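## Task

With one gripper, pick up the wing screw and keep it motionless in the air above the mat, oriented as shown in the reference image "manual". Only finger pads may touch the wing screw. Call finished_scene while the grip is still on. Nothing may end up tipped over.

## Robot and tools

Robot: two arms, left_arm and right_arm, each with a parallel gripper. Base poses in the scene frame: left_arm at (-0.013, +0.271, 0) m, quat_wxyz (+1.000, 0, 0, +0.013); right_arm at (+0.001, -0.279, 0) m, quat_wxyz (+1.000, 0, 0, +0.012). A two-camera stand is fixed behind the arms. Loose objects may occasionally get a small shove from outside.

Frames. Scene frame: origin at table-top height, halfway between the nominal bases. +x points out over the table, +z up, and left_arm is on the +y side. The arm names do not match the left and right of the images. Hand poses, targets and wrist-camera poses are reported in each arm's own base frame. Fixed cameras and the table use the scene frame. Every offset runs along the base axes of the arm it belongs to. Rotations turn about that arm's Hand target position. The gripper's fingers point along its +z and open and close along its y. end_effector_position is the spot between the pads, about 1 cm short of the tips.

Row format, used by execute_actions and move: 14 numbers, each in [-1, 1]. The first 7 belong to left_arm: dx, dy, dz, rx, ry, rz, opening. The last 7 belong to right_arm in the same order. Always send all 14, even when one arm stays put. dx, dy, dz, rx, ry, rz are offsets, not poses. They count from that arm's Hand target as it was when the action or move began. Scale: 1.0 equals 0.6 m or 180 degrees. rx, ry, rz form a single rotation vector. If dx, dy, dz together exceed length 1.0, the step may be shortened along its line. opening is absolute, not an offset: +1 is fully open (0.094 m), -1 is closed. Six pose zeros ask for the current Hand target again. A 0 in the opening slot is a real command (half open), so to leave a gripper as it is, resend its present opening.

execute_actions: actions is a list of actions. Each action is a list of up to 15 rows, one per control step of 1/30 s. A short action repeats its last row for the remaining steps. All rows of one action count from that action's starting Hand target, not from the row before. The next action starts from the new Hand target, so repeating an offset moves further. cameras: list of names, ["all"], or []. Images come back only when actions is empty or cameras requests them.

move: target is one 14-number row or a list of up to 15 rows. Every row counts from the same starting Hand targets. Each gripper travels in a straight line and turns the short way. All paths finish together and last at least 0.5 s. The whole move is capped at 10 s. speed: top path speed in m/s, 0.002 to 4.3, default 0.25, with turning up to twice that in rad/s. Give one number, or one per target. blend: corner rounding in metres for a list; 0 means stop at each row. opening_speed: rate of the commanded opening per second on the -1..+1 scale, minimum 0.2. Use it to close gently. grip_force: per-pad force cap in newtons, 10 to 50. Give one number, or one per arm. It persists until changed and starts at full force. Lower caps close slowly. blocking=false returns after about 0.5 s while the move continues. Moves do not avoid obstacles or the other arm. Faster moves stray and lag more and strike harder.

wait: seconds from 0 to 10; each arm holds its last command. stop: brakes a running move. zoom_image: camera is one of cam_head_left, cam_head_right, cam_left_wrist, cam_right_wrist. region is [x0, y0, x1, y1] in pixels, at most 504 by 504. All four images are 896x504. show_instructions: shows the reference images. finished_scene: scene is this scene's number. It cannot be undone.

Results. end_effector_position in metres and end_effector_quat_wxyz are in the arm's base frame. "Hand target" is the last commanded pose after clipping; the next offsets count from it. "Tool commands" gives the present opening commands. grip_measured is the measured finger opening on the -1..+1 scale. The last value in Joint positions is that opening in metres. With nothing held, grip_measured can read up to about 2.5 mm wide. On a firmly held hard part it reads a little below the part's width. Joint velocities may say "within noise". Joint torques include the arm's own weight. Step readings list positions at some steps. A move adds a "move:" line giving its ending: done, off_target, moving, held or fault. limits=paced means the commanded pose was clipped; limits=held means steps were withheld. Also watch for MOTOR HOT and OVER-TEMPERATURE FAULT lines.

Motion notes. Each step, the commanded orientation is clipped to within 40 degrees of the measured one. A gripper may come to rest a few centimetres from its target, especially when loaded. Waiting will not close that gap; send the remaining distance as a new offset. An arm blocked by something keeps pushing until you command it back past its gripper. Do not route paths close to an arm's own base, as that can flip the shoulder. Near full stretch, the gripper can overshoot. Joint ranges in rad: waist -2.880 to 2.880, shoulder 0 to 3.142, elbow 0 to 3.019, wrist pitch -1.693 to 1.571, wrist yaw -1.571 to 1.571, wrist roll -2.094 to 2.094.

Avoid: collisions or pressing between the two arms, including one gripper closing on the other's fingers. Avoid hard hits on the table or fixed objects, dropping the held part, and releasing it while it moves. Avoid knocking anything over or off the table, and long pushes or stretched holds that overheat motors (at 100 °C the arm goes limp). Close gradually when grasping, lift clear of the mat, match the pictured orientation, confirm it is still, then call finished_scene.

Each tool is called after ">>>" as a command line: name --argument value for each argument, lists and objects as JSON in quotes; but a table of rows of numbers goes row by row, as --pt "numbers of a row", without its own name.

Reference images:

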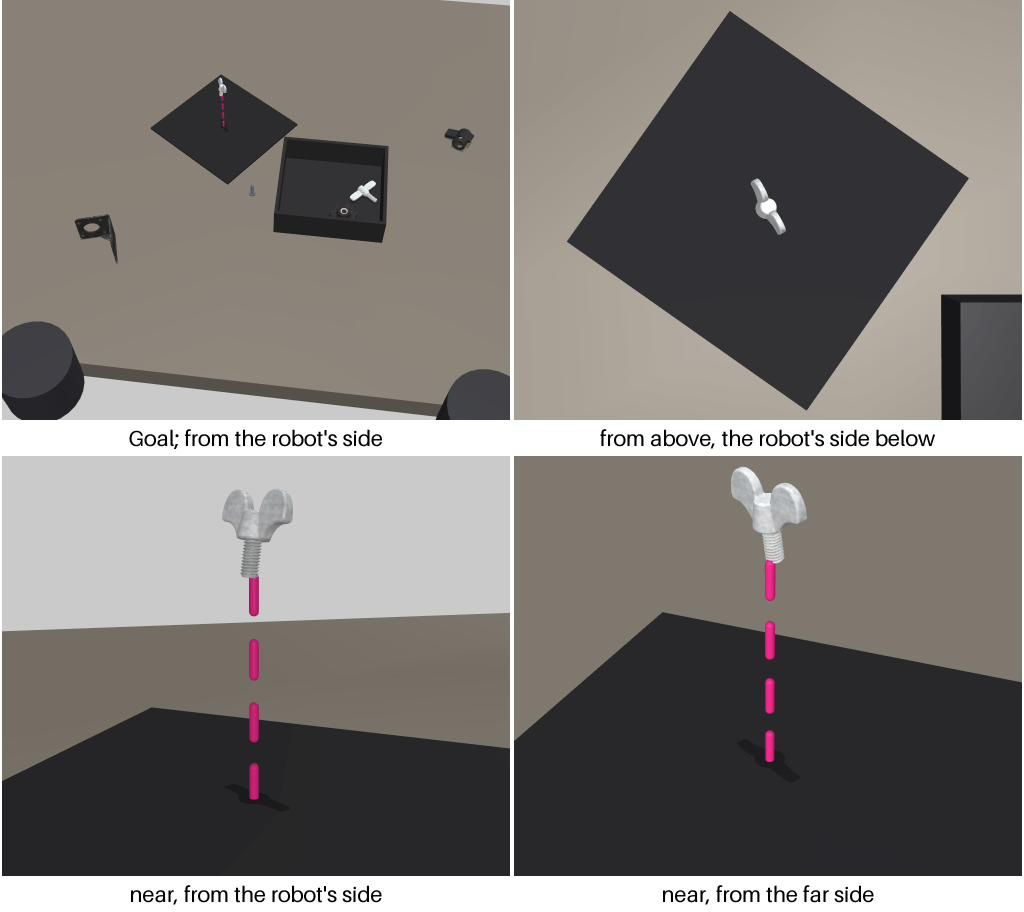

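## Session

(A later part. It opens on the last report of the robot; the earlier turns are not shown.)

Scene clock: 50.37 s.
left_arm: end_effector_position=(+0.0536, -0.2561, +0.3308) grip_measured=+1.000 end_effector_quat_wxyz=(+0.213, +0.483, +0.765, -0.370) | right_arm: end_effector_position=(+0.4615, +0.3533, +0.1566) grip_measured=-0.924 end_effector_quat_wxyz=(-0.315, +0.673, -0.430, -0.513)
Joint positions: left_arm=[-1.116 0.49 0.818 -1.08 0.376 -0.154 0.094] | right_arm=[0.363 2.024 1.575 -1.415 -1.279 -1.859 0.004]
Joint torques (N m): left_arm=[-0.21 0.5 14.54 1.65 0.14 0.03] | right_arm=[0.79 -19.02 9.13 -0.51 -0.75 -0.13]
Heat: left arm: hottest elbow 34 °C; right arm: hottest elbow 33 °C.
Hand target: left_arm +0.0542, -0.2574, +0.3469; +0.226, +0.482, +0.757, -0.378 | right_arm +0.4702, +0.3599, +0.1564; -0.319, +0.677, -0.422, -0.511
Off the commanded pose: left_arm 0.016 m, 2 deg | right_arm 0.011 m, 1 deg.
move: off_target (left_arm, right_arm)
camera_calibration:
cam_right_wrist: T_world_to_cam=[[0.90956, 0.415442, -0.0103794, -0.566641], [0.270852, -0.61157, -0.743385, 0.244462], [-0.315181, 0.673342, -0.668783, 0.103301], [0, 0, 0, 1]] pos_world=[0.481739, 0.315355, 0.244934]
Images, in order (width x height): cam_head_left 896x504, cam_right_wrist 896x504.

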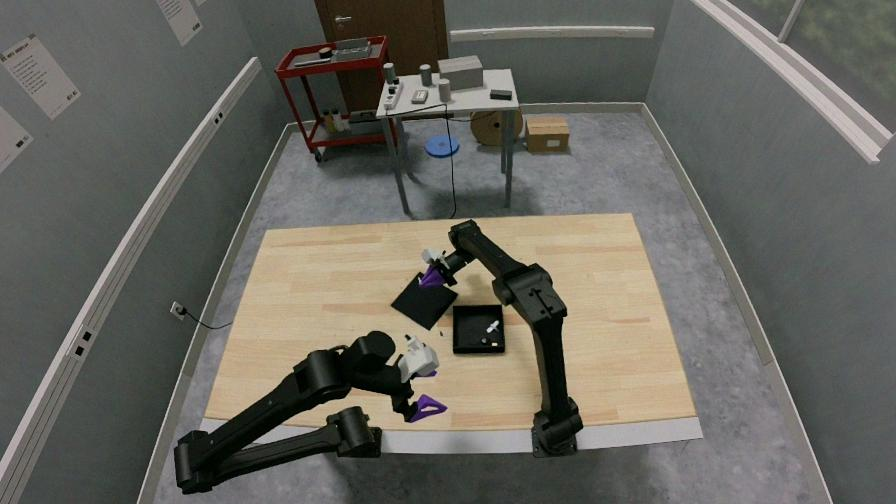

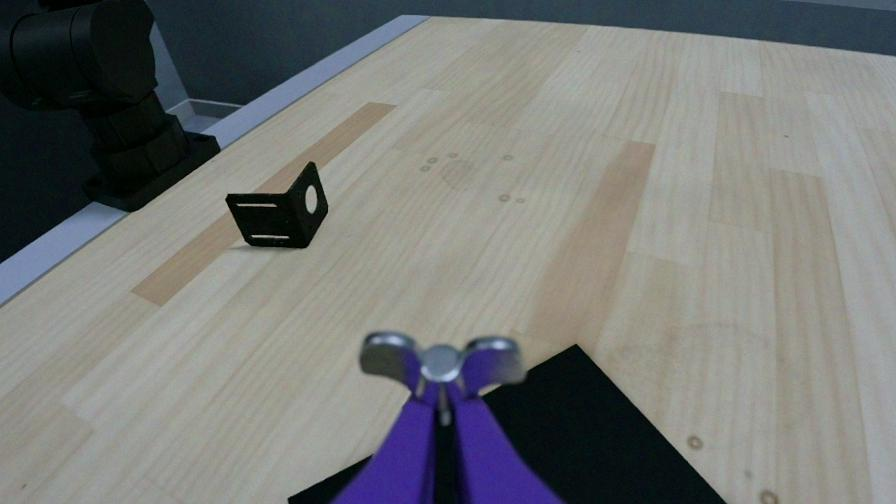

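>>> move --target '[0,0,0,0,0,0,1,0.03,0.01,-0.07,0,0,0,-1]' --speed 0.12

>>> finished_scene --scene 2

Scene clock: 53.27 s.
left_arm: end_effector_position=(+0.0536, -0.2561, +0.3308) grip_measured=+1.000 end_effector_quat_wxyz=(+0.213, +0.483, +0.765, -0.370) | right_arm: end_effector_position=(+0.4781, +0.3596, +0.1135) grip_measured=-0.924 end_effector_quat_wxyz=(-0.308, +0.669, -0.434, -0.518)
Joint positions: left_arm=[-1.116 0.49 0.818 -1.08 0.376 -0.154 0.094] | right_arm=[0.363 2.128 1.623 -1.388 -1.279 -1.868 0.004]
Joint torques (N m): left_arm=[-0.67 0.26 14.45 1.91 0.17 0.01] | right_arm=[0.62 -20.6 8.43 0.03 -0.72 -0.09]
Heat: left arm: hottest elbow 34 °C; right arm: hottest elbow 33 °C.
Hand target: left_arm +0.0542, -0.2574, +0.3469; +0.226, +0.482, +0.757, -0.378 | right_arm +0.4882, +0.3659, +0.1144; -0.319, +0.677, -0.422, -0.511
Off the commanded pose: left_arm 0.016 m, 2 deg | right_arm 0.012 m, 2 deg.
move: off_target (left_arm, right_arm)

The scene is finished: the task was done.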